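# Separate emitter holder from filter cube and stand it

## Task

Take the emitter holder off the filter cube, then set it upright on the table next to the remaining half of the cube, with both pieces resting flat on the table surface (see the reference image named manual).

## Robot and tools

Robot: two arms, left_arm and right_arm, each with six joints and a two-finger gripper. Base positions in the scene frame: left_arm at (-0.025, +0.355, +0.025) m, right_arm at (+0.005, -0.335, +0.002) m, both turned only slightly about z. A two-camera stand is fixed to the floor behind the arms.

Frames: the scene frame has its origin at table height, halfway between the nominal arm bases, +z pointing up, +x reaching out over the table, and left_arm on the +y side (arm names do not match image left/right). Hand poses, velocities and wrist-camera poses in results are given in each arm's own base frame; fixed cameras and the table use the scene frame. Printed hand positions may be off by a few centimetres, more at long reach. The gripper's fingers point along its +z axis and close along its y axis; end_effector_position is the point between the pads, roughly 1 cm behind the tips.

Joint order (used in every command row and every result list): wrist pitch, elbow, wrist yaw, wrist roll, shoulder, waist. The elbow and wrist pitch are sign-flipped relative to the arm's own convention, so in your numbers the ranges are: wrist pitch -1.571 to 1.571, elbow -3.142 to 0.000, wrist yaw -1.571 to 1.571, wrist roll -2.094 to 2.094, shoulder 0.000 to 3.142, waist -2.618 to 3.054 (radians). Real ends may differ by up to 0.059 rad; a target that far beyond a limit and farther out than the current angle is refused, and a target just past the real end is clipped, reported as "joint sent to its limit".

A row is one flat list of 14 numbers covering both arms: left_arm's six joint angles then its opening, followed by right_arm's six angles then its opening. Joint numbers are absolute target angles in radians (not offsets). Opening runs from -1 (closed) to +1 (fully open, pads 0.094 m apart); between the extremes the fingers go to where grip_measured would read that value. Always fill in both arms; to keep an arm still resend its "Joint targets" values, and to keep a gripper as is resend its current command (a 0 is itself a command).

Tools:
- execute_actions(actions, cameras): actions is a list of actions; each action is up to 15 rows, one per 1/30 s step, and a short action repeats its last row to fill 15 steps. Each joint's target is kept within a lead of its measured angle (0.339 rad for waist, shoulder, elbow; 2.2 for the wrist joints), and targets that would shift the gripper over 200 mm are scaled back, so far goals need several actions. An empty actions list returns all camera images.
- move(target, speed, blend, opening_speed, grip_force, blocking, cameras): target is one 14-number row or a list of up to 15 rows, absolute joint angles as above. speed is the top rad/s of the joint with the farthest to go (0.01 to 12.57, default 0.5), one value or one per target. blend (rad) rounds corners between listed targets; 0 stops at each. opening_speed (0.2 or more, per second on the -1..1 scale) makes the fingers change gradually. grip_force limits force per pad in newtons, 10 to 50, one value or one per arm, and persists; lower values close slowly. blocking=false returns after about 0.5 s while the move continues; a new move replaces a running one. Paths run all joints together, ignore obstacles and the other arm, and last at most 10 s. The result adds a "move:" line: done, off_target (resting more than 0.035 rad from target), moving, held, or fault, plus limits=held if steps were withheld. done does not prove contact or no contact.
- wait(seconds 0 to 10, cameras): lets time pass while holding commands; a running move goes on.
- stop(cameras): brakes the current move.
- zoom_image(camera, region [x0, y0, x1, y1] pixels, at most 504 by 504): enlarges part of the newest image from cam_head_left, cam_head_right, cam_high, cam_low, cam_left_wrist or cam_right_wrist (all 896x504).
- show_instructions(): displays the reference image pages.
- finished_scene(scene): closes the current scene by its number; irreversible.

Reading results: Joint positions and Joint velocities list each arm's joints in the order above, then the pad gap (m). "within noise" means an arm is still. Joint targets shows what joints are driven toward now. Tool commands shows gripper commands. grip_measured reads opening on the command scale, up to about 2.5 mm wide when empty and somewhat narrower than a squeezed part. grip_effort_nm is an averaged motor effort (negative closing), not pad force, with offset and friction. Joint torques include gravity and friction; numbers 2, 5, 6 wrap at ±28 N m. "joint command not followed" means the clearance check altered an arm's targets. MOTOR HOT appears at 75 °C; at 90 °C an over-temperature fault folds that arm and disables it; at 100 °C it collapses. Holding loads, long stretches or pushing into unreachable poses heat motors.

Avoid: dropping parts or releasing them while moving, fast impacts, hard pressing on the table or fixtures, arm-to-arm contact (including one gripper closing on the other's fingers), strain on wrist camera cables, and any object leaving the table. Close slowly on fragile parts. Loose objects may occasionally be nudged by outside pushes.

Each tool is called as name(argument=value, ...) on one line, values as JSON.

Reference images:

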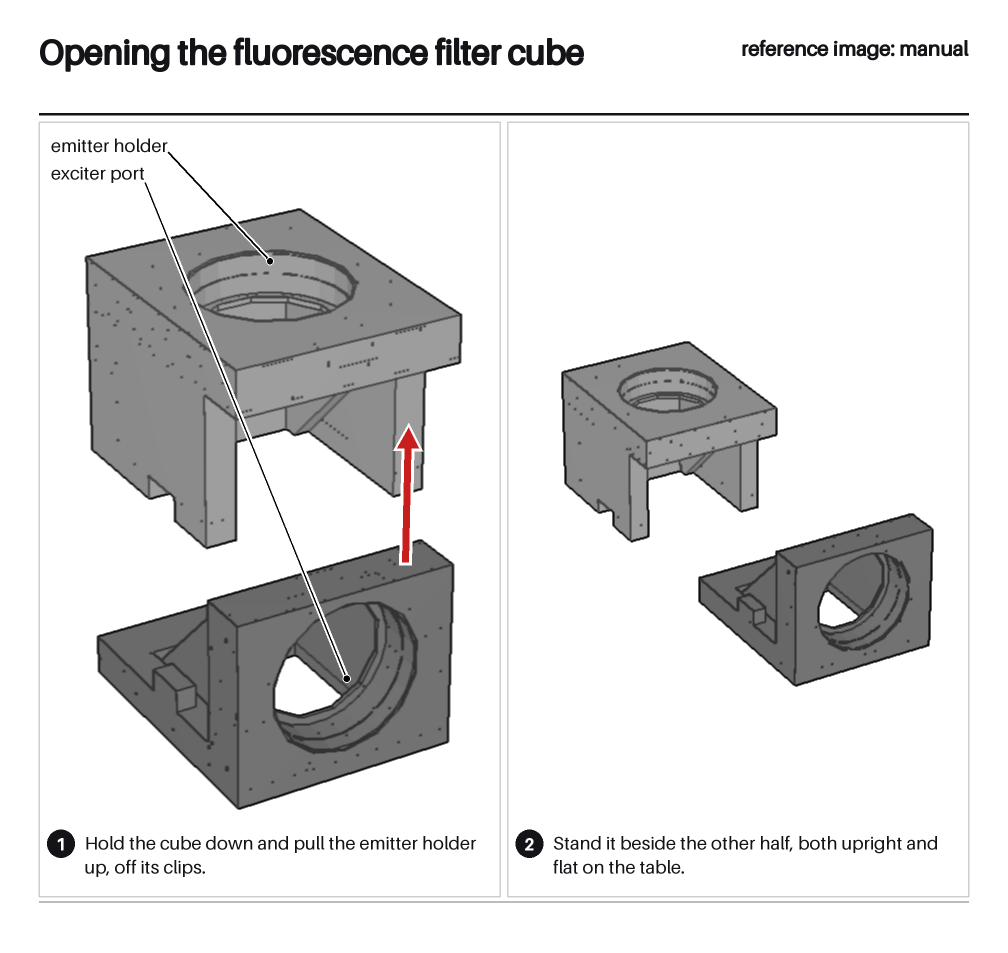

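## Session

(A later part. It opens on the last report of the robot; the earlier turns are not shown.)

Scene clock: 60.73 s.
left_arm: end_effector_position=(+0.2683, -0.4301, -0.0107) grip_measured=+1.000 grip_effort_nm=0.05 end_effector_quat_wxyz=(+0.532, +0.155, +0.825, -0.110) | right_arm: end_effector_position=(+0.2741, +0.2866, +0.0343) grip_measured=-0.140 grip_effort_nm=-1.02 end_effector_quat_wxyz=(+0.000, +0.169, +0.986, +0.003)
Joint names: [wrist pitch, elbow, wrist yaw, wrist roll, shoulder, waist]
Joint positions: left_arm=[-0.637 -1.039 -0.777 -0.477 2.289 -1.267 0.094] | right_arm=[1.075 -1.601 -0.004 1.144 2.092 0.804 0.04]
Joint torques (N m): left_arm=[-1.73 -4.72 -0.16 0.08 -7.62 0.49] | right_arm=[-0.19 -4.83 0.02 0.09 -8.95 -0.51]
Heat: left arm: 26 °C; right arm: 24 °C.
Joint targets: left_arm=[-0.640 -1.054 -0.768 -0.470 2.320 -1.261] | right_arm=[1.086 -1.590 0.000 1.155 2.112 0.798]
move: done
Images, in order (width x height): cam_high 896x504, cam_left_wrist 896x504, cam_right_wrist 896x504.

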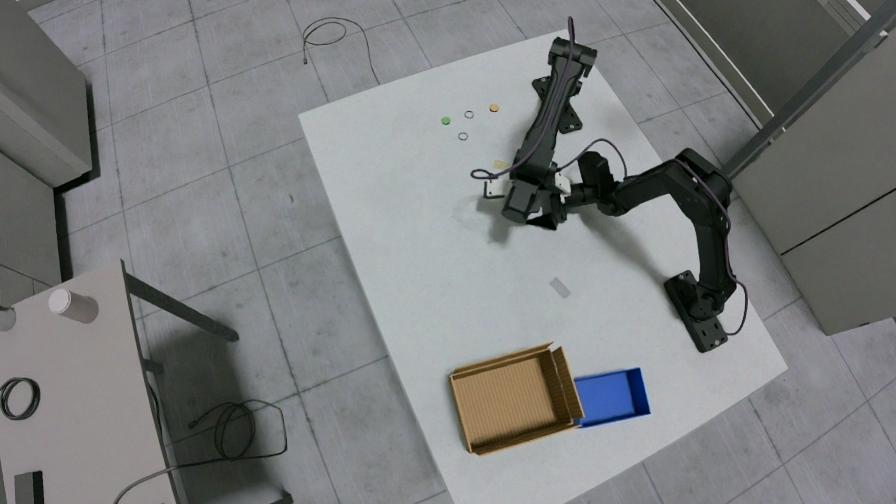

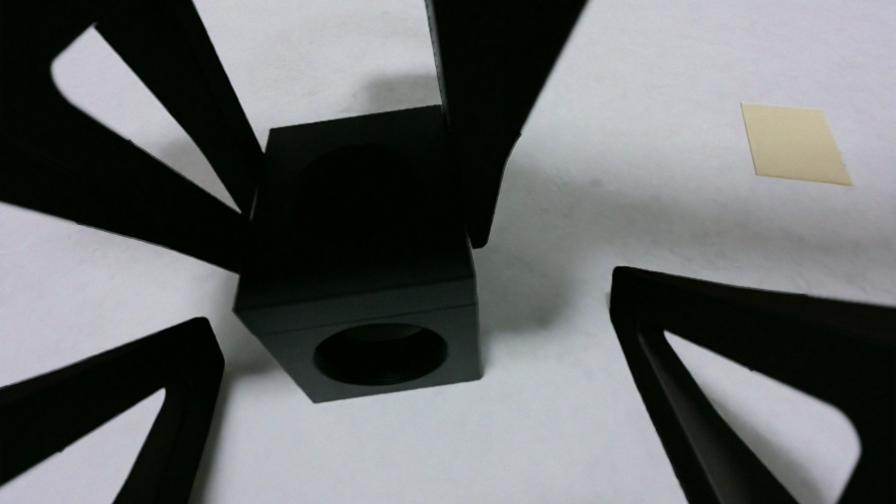

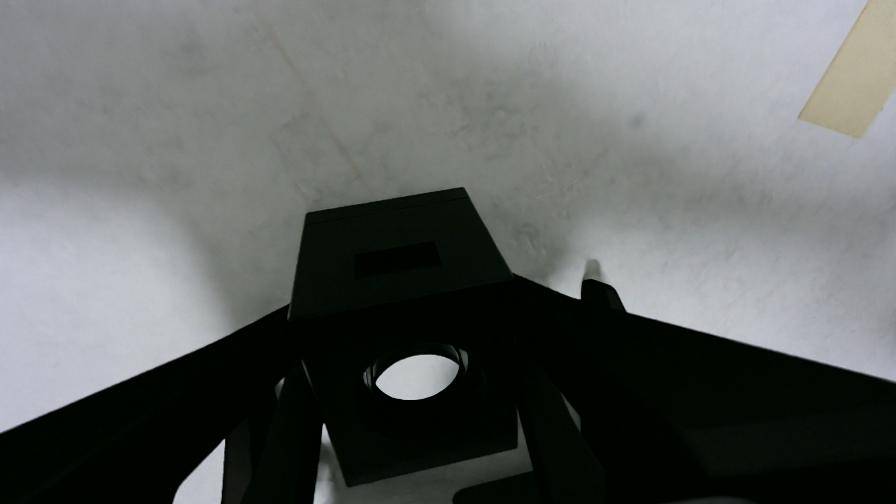

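move(target=[-0.645, -1.015, -0.777, -0.477, 2.292, -1.267, -0.25, 1.086, -1.59, 0, 1.155, 2.112, 0.798, -0.25], speed=0.4, opening_speed=0.7, cameras=["cam_right_wrist","cam_left_wrist","cam_head_left"])

Scene clock: 65.77 s.
left_arm: end_effector_position=(+0.2683, -0.4266, -0.0113) grip_measured=-0.184 grip_effort_nm=-0.95 end_effector_quat_wxyz=(+0.534, +0.150, +0.825, -0.110) | right_arm: end_effector_position=(+0.2729, +0.2855, +0.0343) grip_measured=-0.140 grip_effort_nm=-1.02 end_effector_quat_wxyz=(-0.003, +0.169, +0.986, +0.000)
Joint names: [wrist pitch, elbow, wrist yaw, wrist roll, shoulder, waist]
Joint positions: left_arm=[-0.654 -1.026 -0.785 -0.482 2.289 -1.267 0.038] | right_arm=[1.082 -1.601 -0.004 1.144 2.092 0.804 0.04]
Joint torques (N m): left_arm=[-1.59 -2.71 -0.17 0.04 -9.52 0.06] | right_arm=[-0.24 -4.79 0.04 0.1 -8.92 -0.53]
Heat: left arm: 27 °C; right arm: 24 °C.
Joint targets: left_arm=[-0.645 -1.015 -0.777 -0.477 2.292 -1.267] | right_arm=[1.086 -1.590 0.000 1.155 2.112 0.798]
move: done
Images, in order (width x height): cam_head_left 896x504, cam_left_wrist 896x504, cam_right_wrist 896x504.

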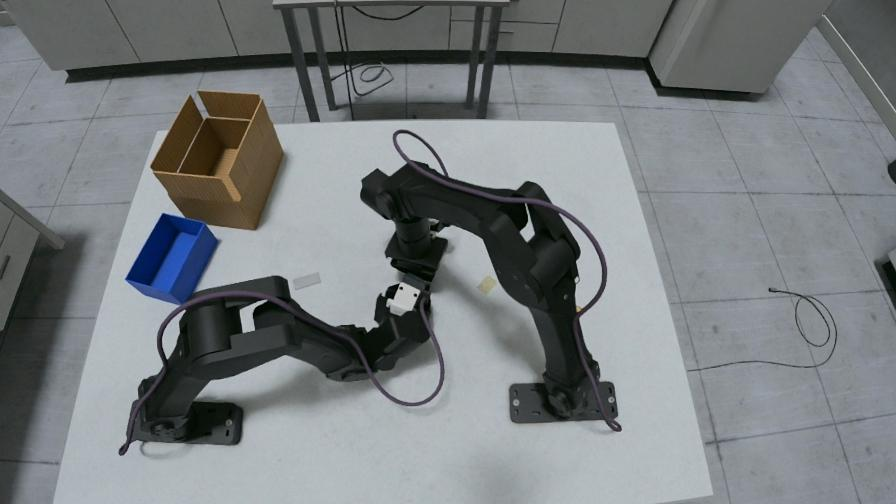

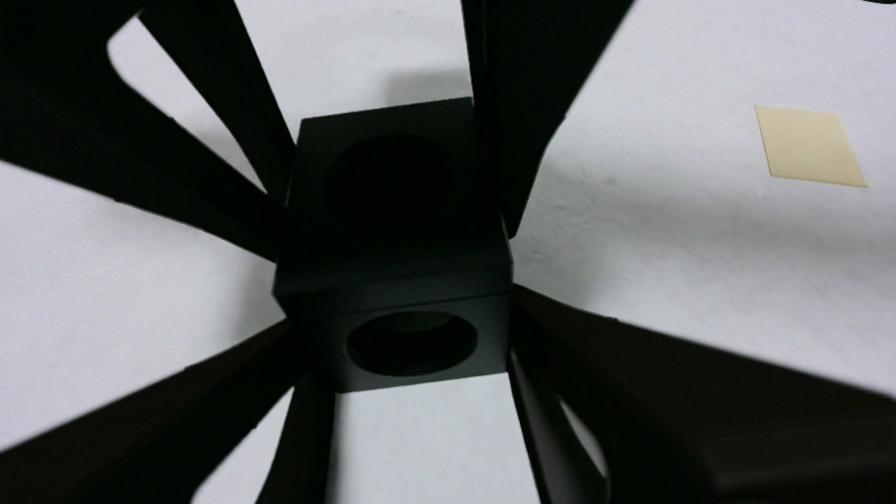

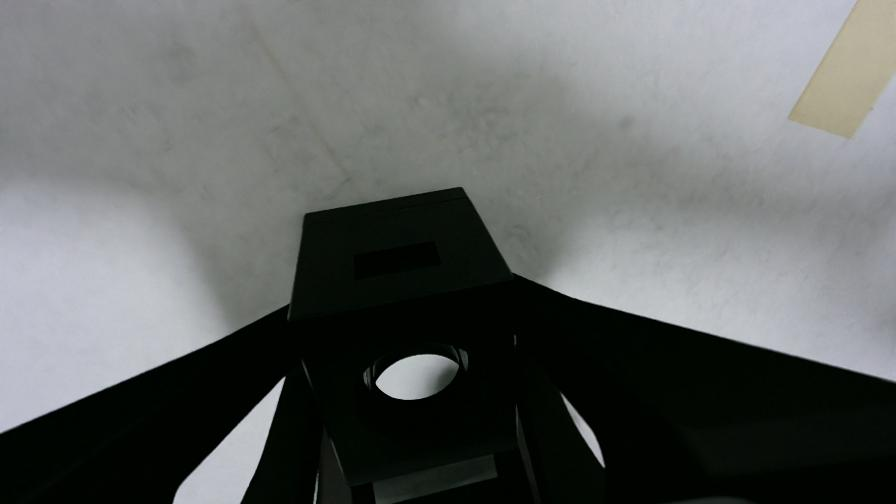

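move(target=[[-0.645, -1.015, -0.777, -0.477, 2.292, -1.267, -0.25, 1.132, -1.625, 0, 1.155, 2.100, 0.798, -0.25],[-0.645, -1.015, -0.777, -0.477, 2.292, -1.267, -0.25, 1.18, -1.662, 0, 1.155, 2.090, 0.798, -0.25],[-0.645, -1.015, -0.777, -0.477, 2.292, -1.267, -0.25, 1.275, -1.745, 0, 1.155, 2.079, 0.798, -0.25],[-0.645, -1.015, -0.777, -0.477, 2.292, -1.267, -0.25, 1.332, -1.80, 0, 1.155, 2.076, 0.798, -0.25]], speed=0.15, blend=[0.02, 0.02, 0.02, 0], cameras=["cam_right_wrist","cam_left_wrist","cam_head_left"])

Scene clock: 68.80 s.
left_arm: end_effector_position=(+0.2761, -0.4325, +0.0188) grip_measured=-0.185 grip_effort_nm=-0.98 end_effector_quat_wxyz=(+0.569, +0.111, +0.803, -0.138) | right_arm: end_effector_position=(+0.2777, +0.2808, +0.0703) grip_measured=-0.146 grip_effort_nm=-1.02 end_effector_quat_wxyz=(+0.004, +0.168, +0.986, -0.020)
Joint names: [wrist pitch, elbow, wrist yaw, wrist roll, shoulder, waist]
Joint positions: left_arm=[-0.758 -1.026 -0.83 -0.472 2.269 -1.267 0.038] | right_arm=[1.252 -1.745 0.03 1.14 2.092 0.802 0.04]
Joint torques (N m): left_arm=[-0.58 -2.89 0.33 -0.1 -8.06 0.05] | right_arm=[0.55 -11.33 -0.33 0.14 -11.96 -0.44]
Heat: left arm: 27 °C; right arm: 24 °C.
Joint targets: left_arm=[-0.645 -1.015 -0.777 -0.477 2.292 -1.267] | right_arm=[1.332 -1.800 0.000 1.155 2.076 0.798]
move: off_target (left_arm, right_arm); left_arm: the wrist pitch is farthest, 0.113 rad from its target; right_arm: the wrist pitch is farthest, 0.080 rad from its target
Images, in order (width x height): cam_head_left 896x504, cam_left_wrist 896x504, cam_right_wrist 896x504.

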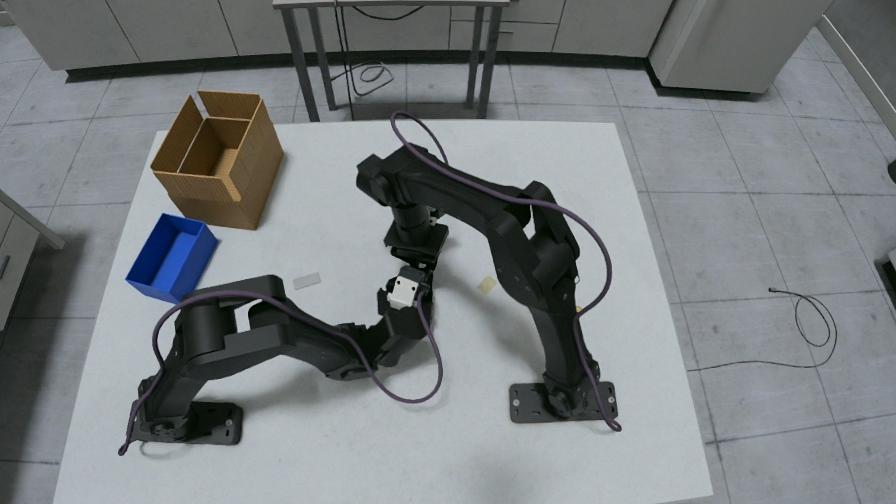

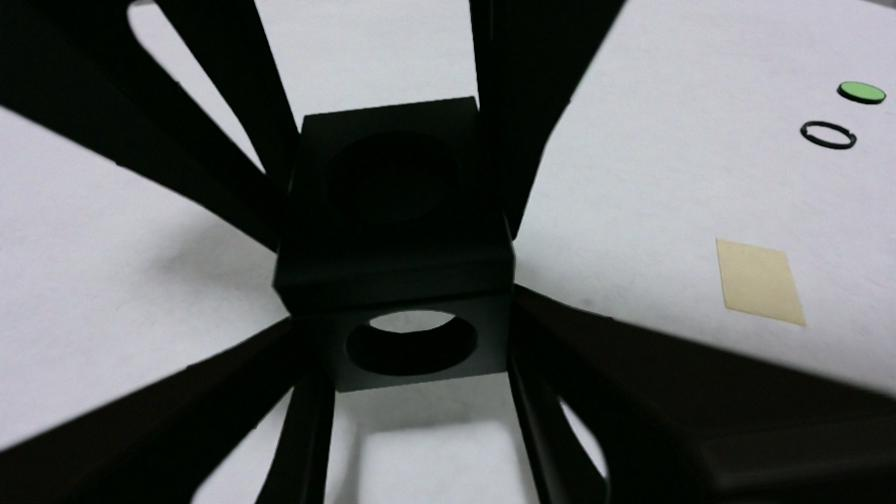

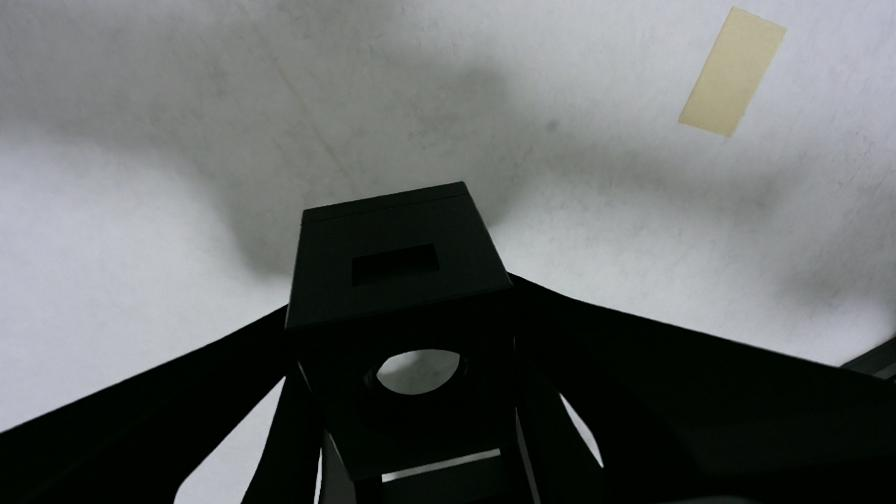

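move(target=[[-0.645, -1.015, -0.777, -0.477, 2.292, -1.267, -0.25, 1.18, -1.66, 0, 1.155, 2.092, 0.798, -0.25],[-0.645, -1.015, -0.777, -0.477, 2.292, -1.267, -0.25, 1.09, -1.592, 0, 1.155, 2.112, 0.798, -0.25],[-0.455, -0.965, -0.777, -0.477, 2.365, -1.267, -0.25, 1.126, -1.624, 0, 1.155, 2.056, 0.798, -0.25]], speed=[0.15, 0.15, 0.12], blend=[0.02, 0.0, 0], cameras=["cam_right_wrist","cam_left_wrist"])

Scene clock: 76.03 s.
left_arm: end_effector_position=(+0.2675, -0.4196, -0.0157) grip_measured=-0.185 grip_effort_nm=-0.98 end_effector_quat_wxyz=(+0.532, +0.149, +0.828, -0.100) | right_arm: end_effector_position=(+0.2710, +0.2875, +0.0352) grip_measured=-0.146 grip_effort_nm=-1.02 end_effector_quat_wxyz=(-0.010, +0.170, +0.985, +0.005)
Joint names: [wrist pitch, elbow, wrist yaw, wrist roll, shoulder, waist]
Joint positions: left_arm=[-0.641 -1.012 -0.796 -0.493 2.287 -1.267 0.038] | right_arm=[1.086 -1.604 -0.023 1.144 2.092 0.802 0.04]
Joint torques (N m): left_arm=[0.25 0.02 -0.07 0.15 -4.22 0.05] | right_arm=[0.11 -7.71 0.24 0.1 -13.63 -0.36]
Heat: left arm: 26 °C; right arm: 24 °C.
Joint targets: left_arm=[-0.455 -0.965 -0.777 -0.477 2.365 -1.267] | right_arm=[1.126 -1.624 0.000 1.155 2.056 0.798]
move: off_target (left_arm, right_arm); left_arm: the wrist pitch is farthest, 0.186 rad from its target; right_arm: the wrist pitch is farthest, 0.040 rad from its target
Images, in order (width x height): cam_left_wrist 896x504, cam_right_wrist 896x504.

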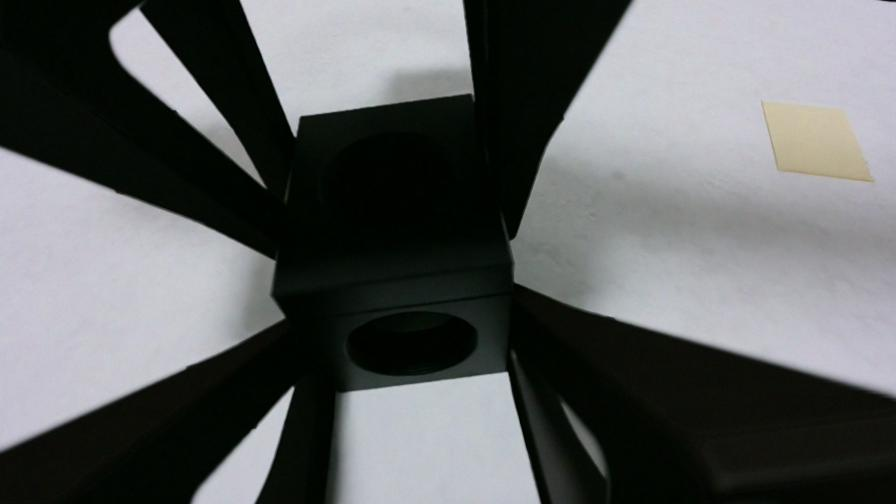

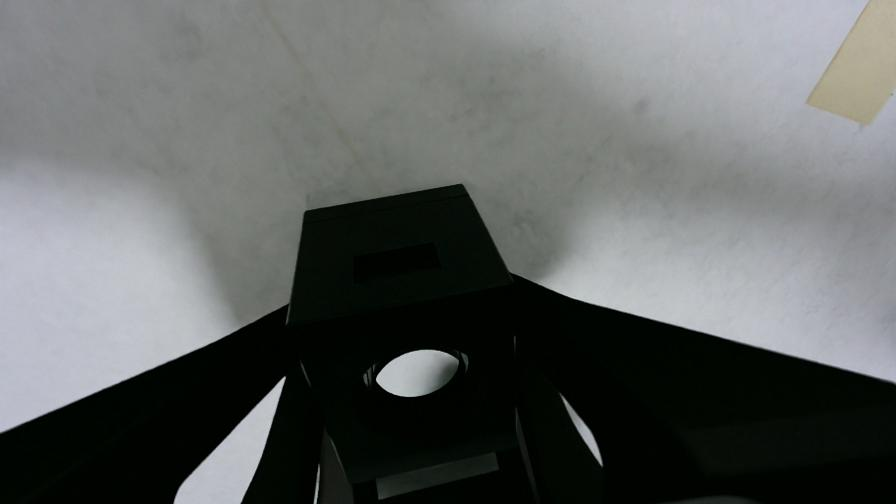

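move(target=[-0.22, -0.905, -0.777, -0.477, 2.45, -1.267, -0.25, 1.17, -1.662, 0, 1.155, 1.995, 0.798, -0.25], speed=0.15, cameras=["cam_right_wrist","cam_left_wrist"])

Scene clock: 78.20 s.
left_arm: end_effector_position=(+0.2656, -0.4123, -0.0223) grip_measured=-0.185 grip_effort_nm=-0.98 end_effector_quat_wxyz=(+0.536, +0.146, +0.827, -0.083) | right_arm: end_effector_position=(+0.2711, +0.2900, +0.0369) grip_measured=-0.147 grip_effort_nm=-1.02 end_effector_quat_wxyz=(-0.012, +0.164, +0.986, +0.010)
Joint names: [wrist pitch, elbow, wrist yaw, wrist roll, shoulder, waist]
Joint positions: left_arm=[-0.641 -1.005 -0.833 -0.5 2.304 -1.276 0.038] | right_arm=[1.087 -1.61 -0.032 1.132 2.092 0.802 0.04]
Joint torques (N m): left_arm=[2.76 4.34 0.35 0.25 0.57 0.77] | right_arm=[0.53 -10.93 0.37 0.22 -18.89 -0.36]
Heat: left arm: 26 °C; right arm: 25 °C.
Joint targets: left_arm=[-0.220 -0.905 -0.777 -0.477 2.450 -1.267] | right_arm=[1.170 -1.662 0.000 1.155 1.995 0.798]
move: off_target (left_arm, right_arm); left_arm: the wrist pitch is farthest, 0.421 rad from its target; right_arm: the shoulder is farthest, 0.097 rad from its target
Images, in order (width x height): cam_left_wrist 896x504, cam_right_wrist 896x504.

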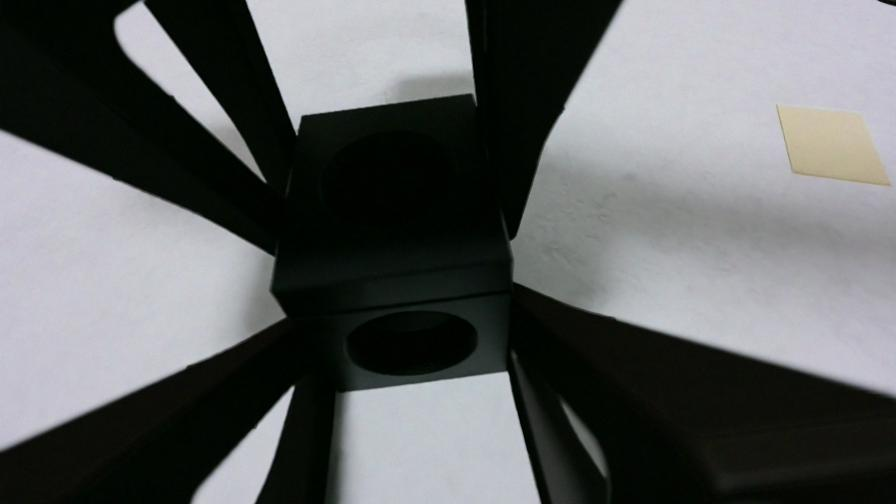

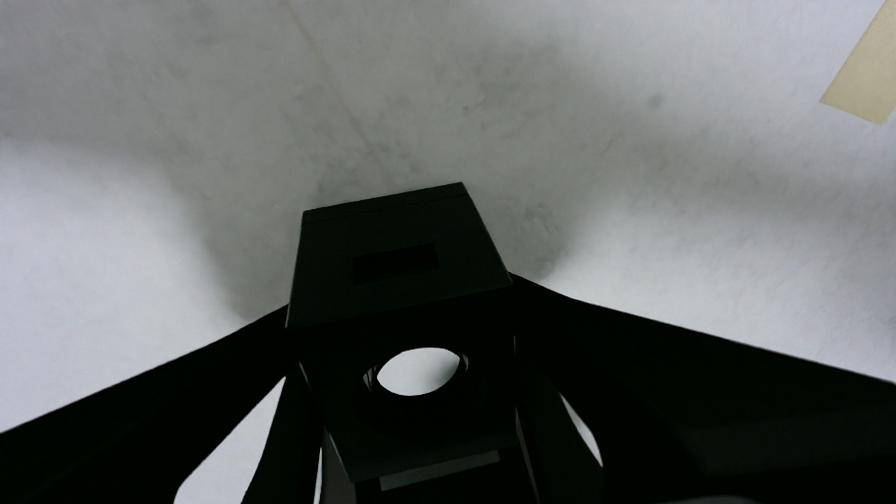

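move(target=[-0.08, -0.865, -0.777, -0.477, 2.50, -1.267, -0.25, 1.20, -1.692, 0, 1.155, 1.945, 0.798, -0.25], speed=0.15, cameras=["cam_right_wrist","cam_left_wrist"])

Scene clock: 80.30 s.
left_arm: end_effector_position=(+0.2674, -0.4019, -0.0257) grip_measured=-0.185 grip_effort_nm=-0.98 end_effector_quat_wxyz=(+0.541, +0.141, +0.827, -0.059) | right_arm: end_effector_position=(+0.2729, +0.2992, +0.0404) grip_measured=-0.147 grip_effort_nm=-1.02 end_effector_quat_wxyz=(-0.008, +0.152, +0.988, +0.027)
Joint names: [wrist pitch, elbow, wrist yaw, wrist roll, shoulder, waist]
Joint positions: left_arm=[-0.621 -1 -0.877 -0.503 2.31 -1.277 0.038] | right_arm=[1.066 -1.619 -0.043 1.116 2.089 0.81 0.04]
Joint torques (N m): left_arm=[3.22 5.6 0.57 0.24 1.77 0.7] | right_arm=[0.98 -13.18 0.46 0.37 -22.97 -1.06]
Heat: left arm: 27 °C; right arm: 26 °C.
Joint targets: left_arm=[-0.160 -0.885 -0.792 -0.481 2.472 -1.269] | right_arm=[1.200 -1.692 0.000 1.155 1.945 0.798]
move: off_target (left_arm, right_arm); left_arm: the wrist pitch is farthest, 0.541 rad from its target; right_arm: the shoulder is farthest, 0.144 rad from its target
Images, in order (width x height): cam_left_wrist 896x504, cam_right_wrist 896x504.

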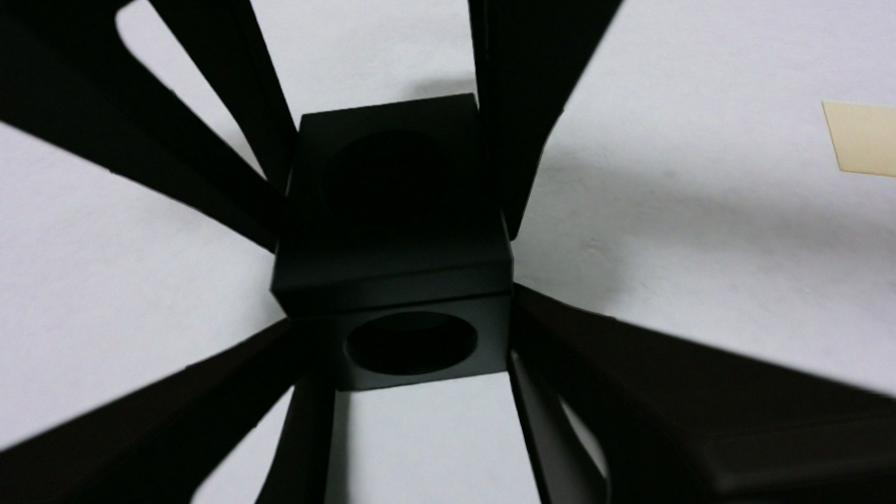

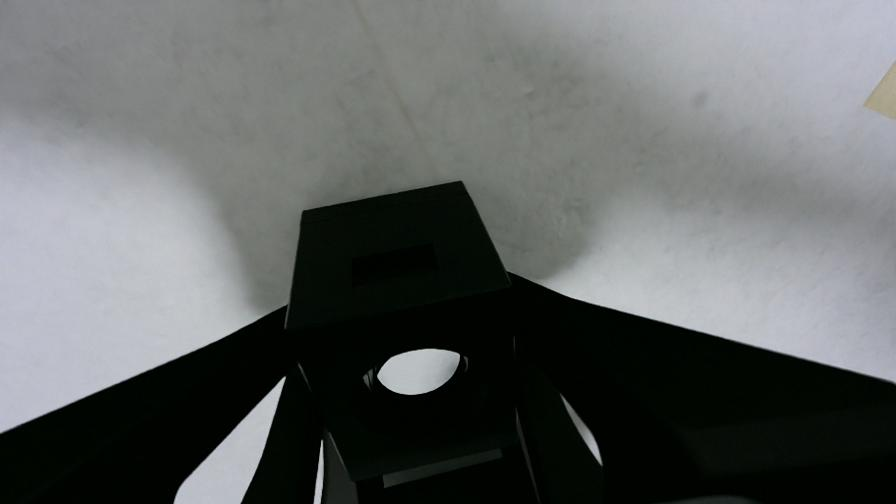

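move(target=[[-0.645, -1.015, -0.777, -0.477, 2.292, -1.267, -0.25, 1.09, -1.592, 0, 1.155, 2.112, 0.798, -0.25],[-0.645, -1.015, -0.777, -0.477, 2.292, -1.267, 0.4, 1.09, -1.592, 0, 1.155, 2.112, 0.798, -0.25],[-0.665, -0.985, -0.787, -0.477, 2.276, -1.276, 0.4, 1.09, -1.592, 0, 1.155, 2.112, 0.798, -0.25]], speed=0.25, cameras=["cam_right_wrist","cam_left_wrist"])

Scene clock: 85.33 s.
left_arm: end_effector_position=(+0.2694, -0.4189, -0.0126) grip_measured=+0.398 grip_effort_nm=0.14 end_effector_quat_wxyz=(+0.546, +0.138, +0.820, -0.105) | right_arm: end_effector_position=(+0.2745, +0.2926, +0.0357) grip_measured=-0.147 grip_effort_nm=-1.02 end_effector_quat_wxyz=(-0.001, +0.167, +0.986, +0.014)
Joint names: [wrist pitch, elbow, wrist yaw, wrist roll, shoulder, waist]
Joint positions: left_arm=[-0.702 -1.003 -0.819 -0.483 2.3 -1.269 0.066] | right_arm=[1.061 -1.603 -0.017 1.143 2.09 0.807 0.04]
Joint torques (N m): left_arm=[-1.29 -2.18 0.06 0.05 -11.4 -0.53] | right_arm=[-0.04 -4.78 0.18 0.12 -8.8 -0.91]
Heat: left arm: 28 °C; right arm: 27 °C.
Joint targets: left_arm=[-0.665 -0.985 -0.787 -0.477 2.276 -1.276] | right_arm=[1.090 -1.592 0.000 1.155 2.112 0.798]
move: off_target (left_arm); target 2's new numbers were sent with left_arm's wrist yaw 0.051 rad from that target; left_arm: the wrist pitch is farthest, 0.037 rad from its target
Images, in order (width x height): cam_left_wrist 896x504, cam_right_wrist 896x504.

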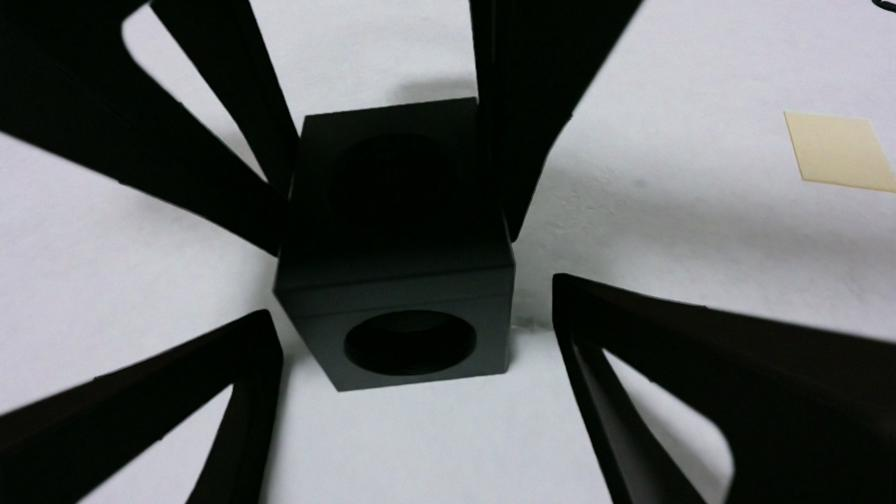

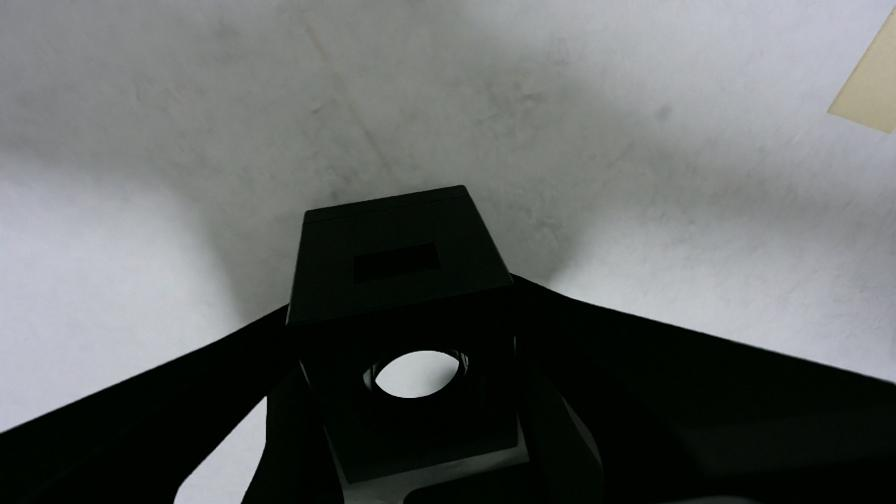

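move(target=[[-0.64, -0.955, -0.765, -0.477, 2.250, -1.29, 0.4, 1.09, -1.592, 0, 1.155, 2.112, 0.798, -0.25]], speed=0.25, cameras=["cam_right_wrist","cam_left_wrist"])

Scene clock: 87.97 s.
left_arm: end_effector_position=(+0.2612, -0.4177, -0.0124) grip_measured=+0.398 grip_effort_nm=0.13 end_effector_quat_wxyz=(+0.536, +0.151, +0.823, -0.112) | right_arm: end_effector_position=(+0.2745, +0.2926, +0.0357) grip_measured=-0.147 grip_effort_nm=-1.02 end_effector_quat_wxyz=(-0.001, +0.167, +0.986, +0.014)
Joint names: [wrist pitch, elbow, wrist yaw, wrist roll, shoulder, waist]
Joint positions: left_arm=[-0.697 -0.971 -0.793 -0.483 2.274 -1.278 0.066] | right_arm=[1.061 -1.603 -0.017 1.143 2.09 0.807 0.04]
Joint torques (N m): left_arm=[-1.1 -2.21 0.01 0.05 -11.19 -0.95] | right_arm=[-0.03 -4.79 0.17 0.11 -8.81 -0.84]
Heat: left arm: 28 °C; right arm: 27 °C.
Joint targets: left_arm=[-0.640 -0.955 -0.765 -0.477 2.250 -1.290] | right_arm=[1.090 -1.592 0.000 1.155 2.112 0.798]
move: off_target (left_arm); left_arm: the wrist pitch is farthest, 0.057 rad from its target
Images, in order (width x height): cam_left_wrist 896x504, cam_right_wrist 896x504.

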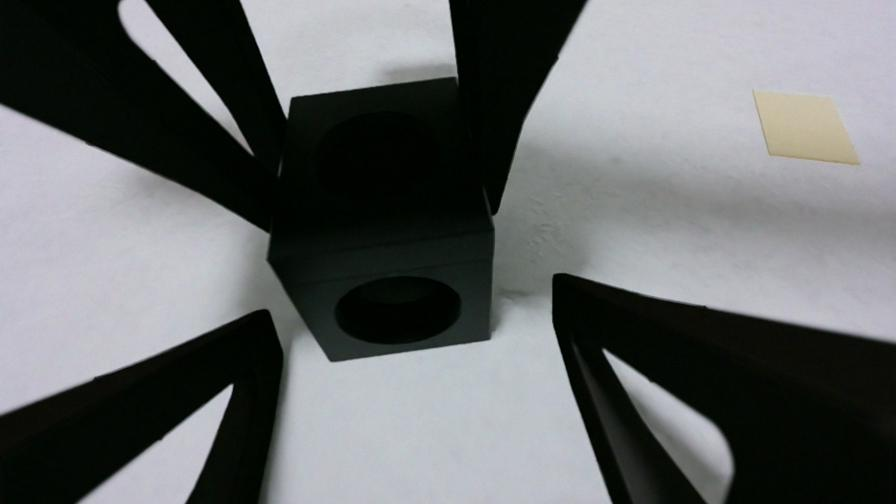

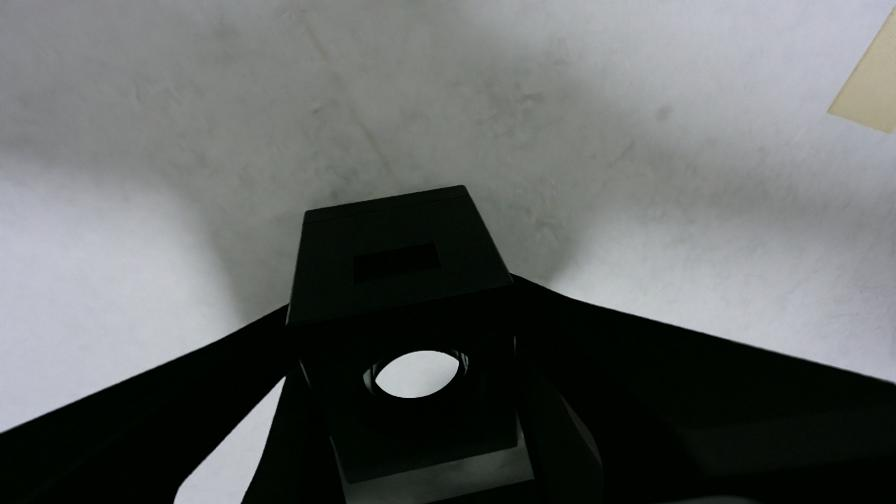

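move(target=[[-0.66, -0.98, -0.775, -0.477, 2.272, -1.278, 0.4, 1.09, -1.592, 0, 1.155, 2.112, 0.798, -0.25],[-0.66, -0.98, -0.775, -0.477, 2.272, -1.278, -0.27, 1.09, -1.592, 0, 1.155, 2.112, 0.798, -0.25]], speed=0.25, opening_speed=0.8, cameras=["cam_right_wrist","cam_left_wrist"])

Scene clock: 90.57 s.
left_arm: end_effector_position=(+0.2609, -0.4189, -0.0123) grip_measured=-0.192 grip_effort_nm=-0.97 end_effector_quat_wxyz=(+0.535, +0.152, +0.823, -0.114) | right_arm: end_effector_position=(+0.2729, +0.2904, +0.0357) grip_measured=-0.146 grip_effort_nm=-1.02 end_effector_quat_wxyz=(-0.003, +0.167, +0.986, +0.009)
Joint names: [wrist pitch, elbow, wrist yaw, wrist roll, shoulder, waist]
Joint positions: left_arm=[-0.697 -0.973 -0.788 -0.483 2.274 -1.278 0.038] | right_arm=[1.072 -1.603 -0.015 1.144 2.09 0.807 0.04]
Joint torques (N m): left_arm=[-1.29 -3.93 -0.13 0.05 -9.51 0.09] | right_arm=[-0.12 -4.75 0.15 0.11 -8.77 -0.84]
Heat: left arm: 27 °C; right arm: 27 °C.
Joint targets: left_arm=[-0.660 -0.980 -0.775 -0.477 2.272 -1.278] | right_arm=[1.090 -1.592 0.000 1.155 2.112 0.798]
move: off_target (left_arm); target 2's new numbers were sent with left_arm's wrist pitch 0.037 rad from that target; left_arm: the wrist pitch is farthest, 0.037 rad from its target
Images, in order (width x height): cam_left_wrist 896x504, cam_right_wrist 896x504.

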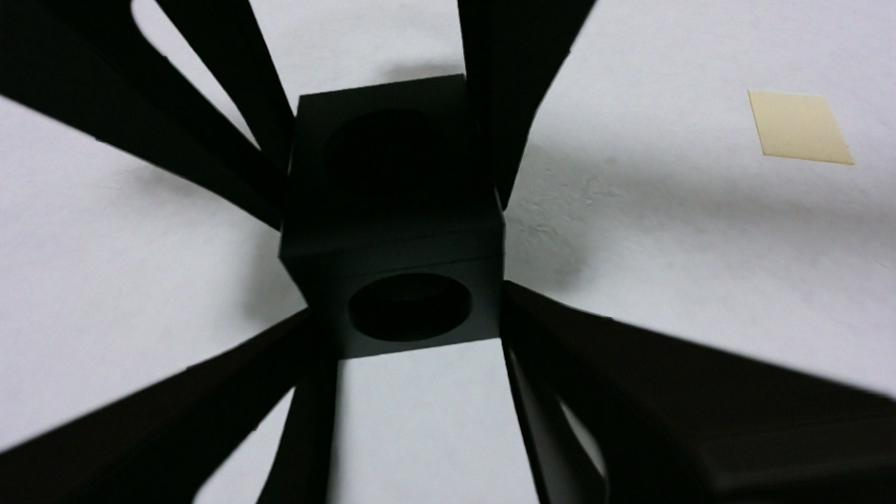

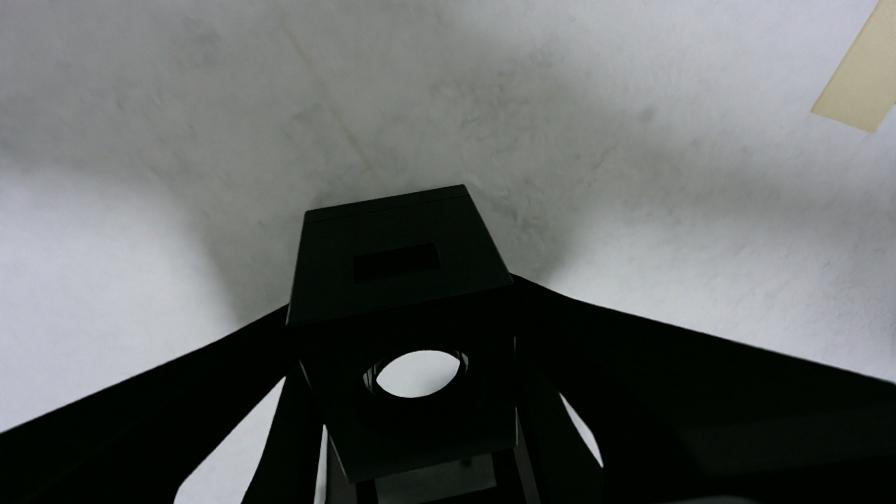

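move(target=[-0.26, -0.88, -0.775, -0.477, 2.42, -1.278, -0.27, 1.15, -1.662, 0, 1.155, 1.995, 0.798, -0.25], speed=0.2, cameras=["cam_right_wrist","cam_left_wrist"])

Scene clock: 93.30 s.
left_arm: end_effector_position=(+0.2594, -0.4073, -0.0219) grip_measured=-0.193 grip_effort_nm=-0.98 end_effector_quat_wxyz=(+0.535, +0.152, +0.827, -0.084) | right_arm: end_effector_position=(+0.2724, +0.2930, +0.0381) grip_measured=-0.147 grip_effort_nm=-1.02 end_effector_quat_wxyz=(-0.006, +0.161, +0.987, +0.014)
Joint names: [wrist pitch, elbow, wrist yaw, wrist roll, shoulder, waist]
Joint positions: left_arm=[-0.657 -0.968 -0.833 -0.497 2.286 -1.286 0.038] | right_arm=[1.077 -1.612 -0.027 1.13 2.09 0.807 0.04]
Joint torques (N m): left_arm=[2.48 3.49 0.3 0.22 -0.09 0.62] | right_arm=[0.4 -10.78 0.28 0.25 -18.73 -0.83]
Heat: left arm: 28 °C; right arm: 28 °C.
Joint targets: left_arm=[-0.260 -0.880 -0.775 -0.477 2.420 -1.278] | right_arm=[1.150 -1.662 0.000 1.155 1.995 0.798]
move: off_target (left_arm, right_arm); left_arm: the wrist pitch is farthest, 0.397 rad from its target; right_arm: the shoulder is farthest, 0.095 rad from its target
Images, in order (width x height): cam_left_wrist 896x504, cam_right_wrist 896x504.

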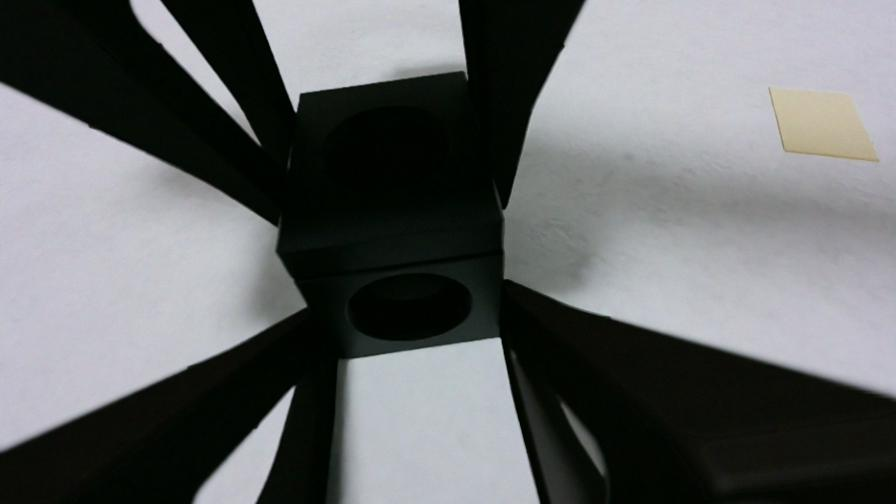

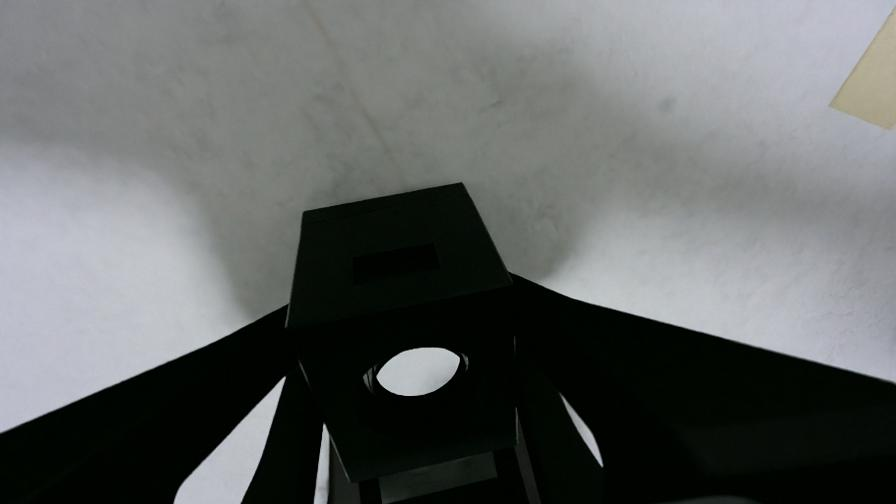

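zoom_image(camera="cam_left_wrist", region=[240, 60, 540, 380])

zoom_image(camera="cam_right_wrist", region=[260, 160, 560, 500])

Scaled by 1.575 from the camera's 896x504 image, which has a finer 1280x720 frame.

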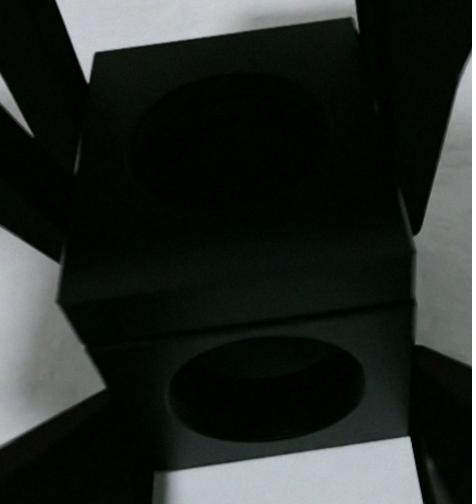

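Scaled by 1.482 from the camera's 896x504 image, which has a finer 1280x720 frame.

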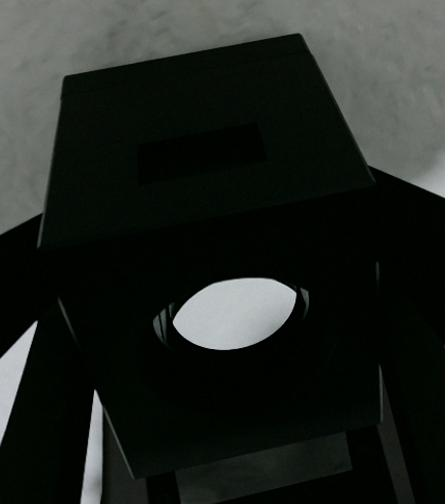

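move(target=[[-0.22, -0.86, -0.775, -0.477, 2.44, -1.278, -0.27, 0.98, -1.675, 0, 1.155, 1.97, 0.798, -0.25],[-0.22, -0.86, -0.775, -0.477, 2.44, -1.278, -0.27, 1.22, -1.675, 0, 1.155, 1.97, 0.798, -0.25]], speed=0.25, cameras=["cam_right_wrist","cam_left_wrist"])

Scene clock: 98.47 s.
left_arm: end_effector_position=(+0.2617, -0.3973, -0.0249) grip_measured=-0.193 grip_effort_nm=-0.98 end_effector_quat_wxyz=(+0.541, +0.149, +0.826, -0.059) | right_arm: end_effector_position=(+0.2748, +0.3016, +0.0419) grip_measured=-0.147 grip_effort_nm=-1.02 end_effector_quat_wxyz=(-0.002, +0.149, +0.988, +0.034)
Joint names: [wrist pitch, elbow, wrist yaw, wrist roll, shoulder, waist]
Joint positions: left_arm=[-0.638 -0.964 -0.875 -0.495 2.292 -1.286 0.038] | right_arm=[1.05 -1.614 -0.043 1.11 2.082 0.81 0.04]
Joint torques (N m): left_arm=[2.78 4.81 0.74 0.18 0.95 0.69] | right_arm=[1.25 -11.96 0.48 0.43 -20.27 -1.11]
Heat: left arm: 30 °C; right arm: 29 °C.
Joint targets: left_arm=[-0.220 -0.860 -0.775 -0.477 2.440 -1.278] | right_arm=[1.220 -1.675 0.000 1.155 1.970 0.798]
move: off_target (left_arm, right_arm); left_arm: the wrist pitch is farthest, 0.418 rad from its target; right_arm: the wrist pitch is farthest, 0.170 rad from its target
Images, in order (width x height): cam_left_wrist 896x504, cam_right_wrist 896x504.

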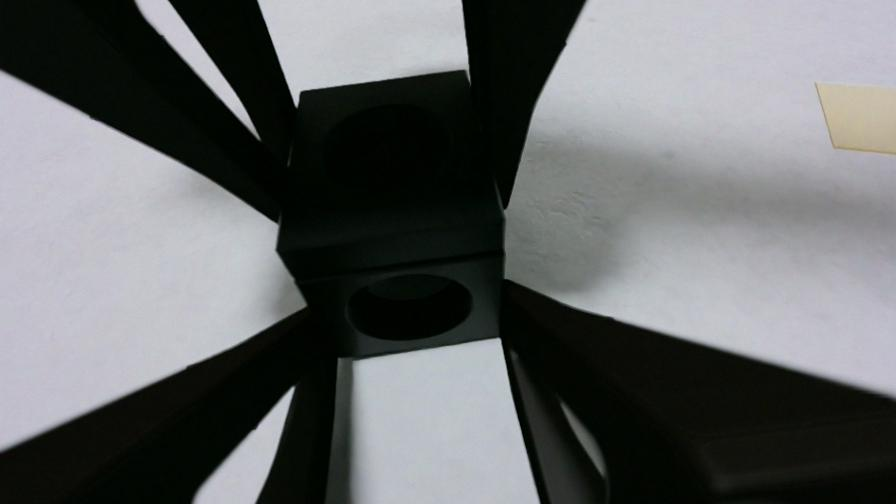

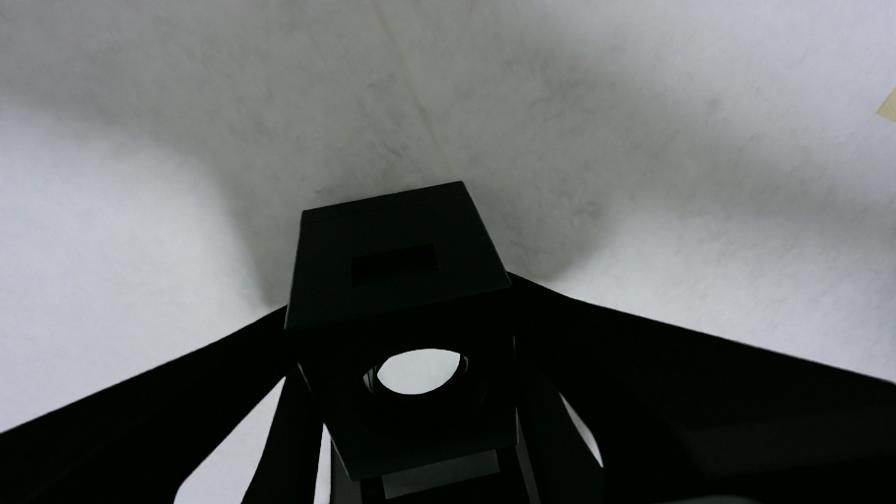

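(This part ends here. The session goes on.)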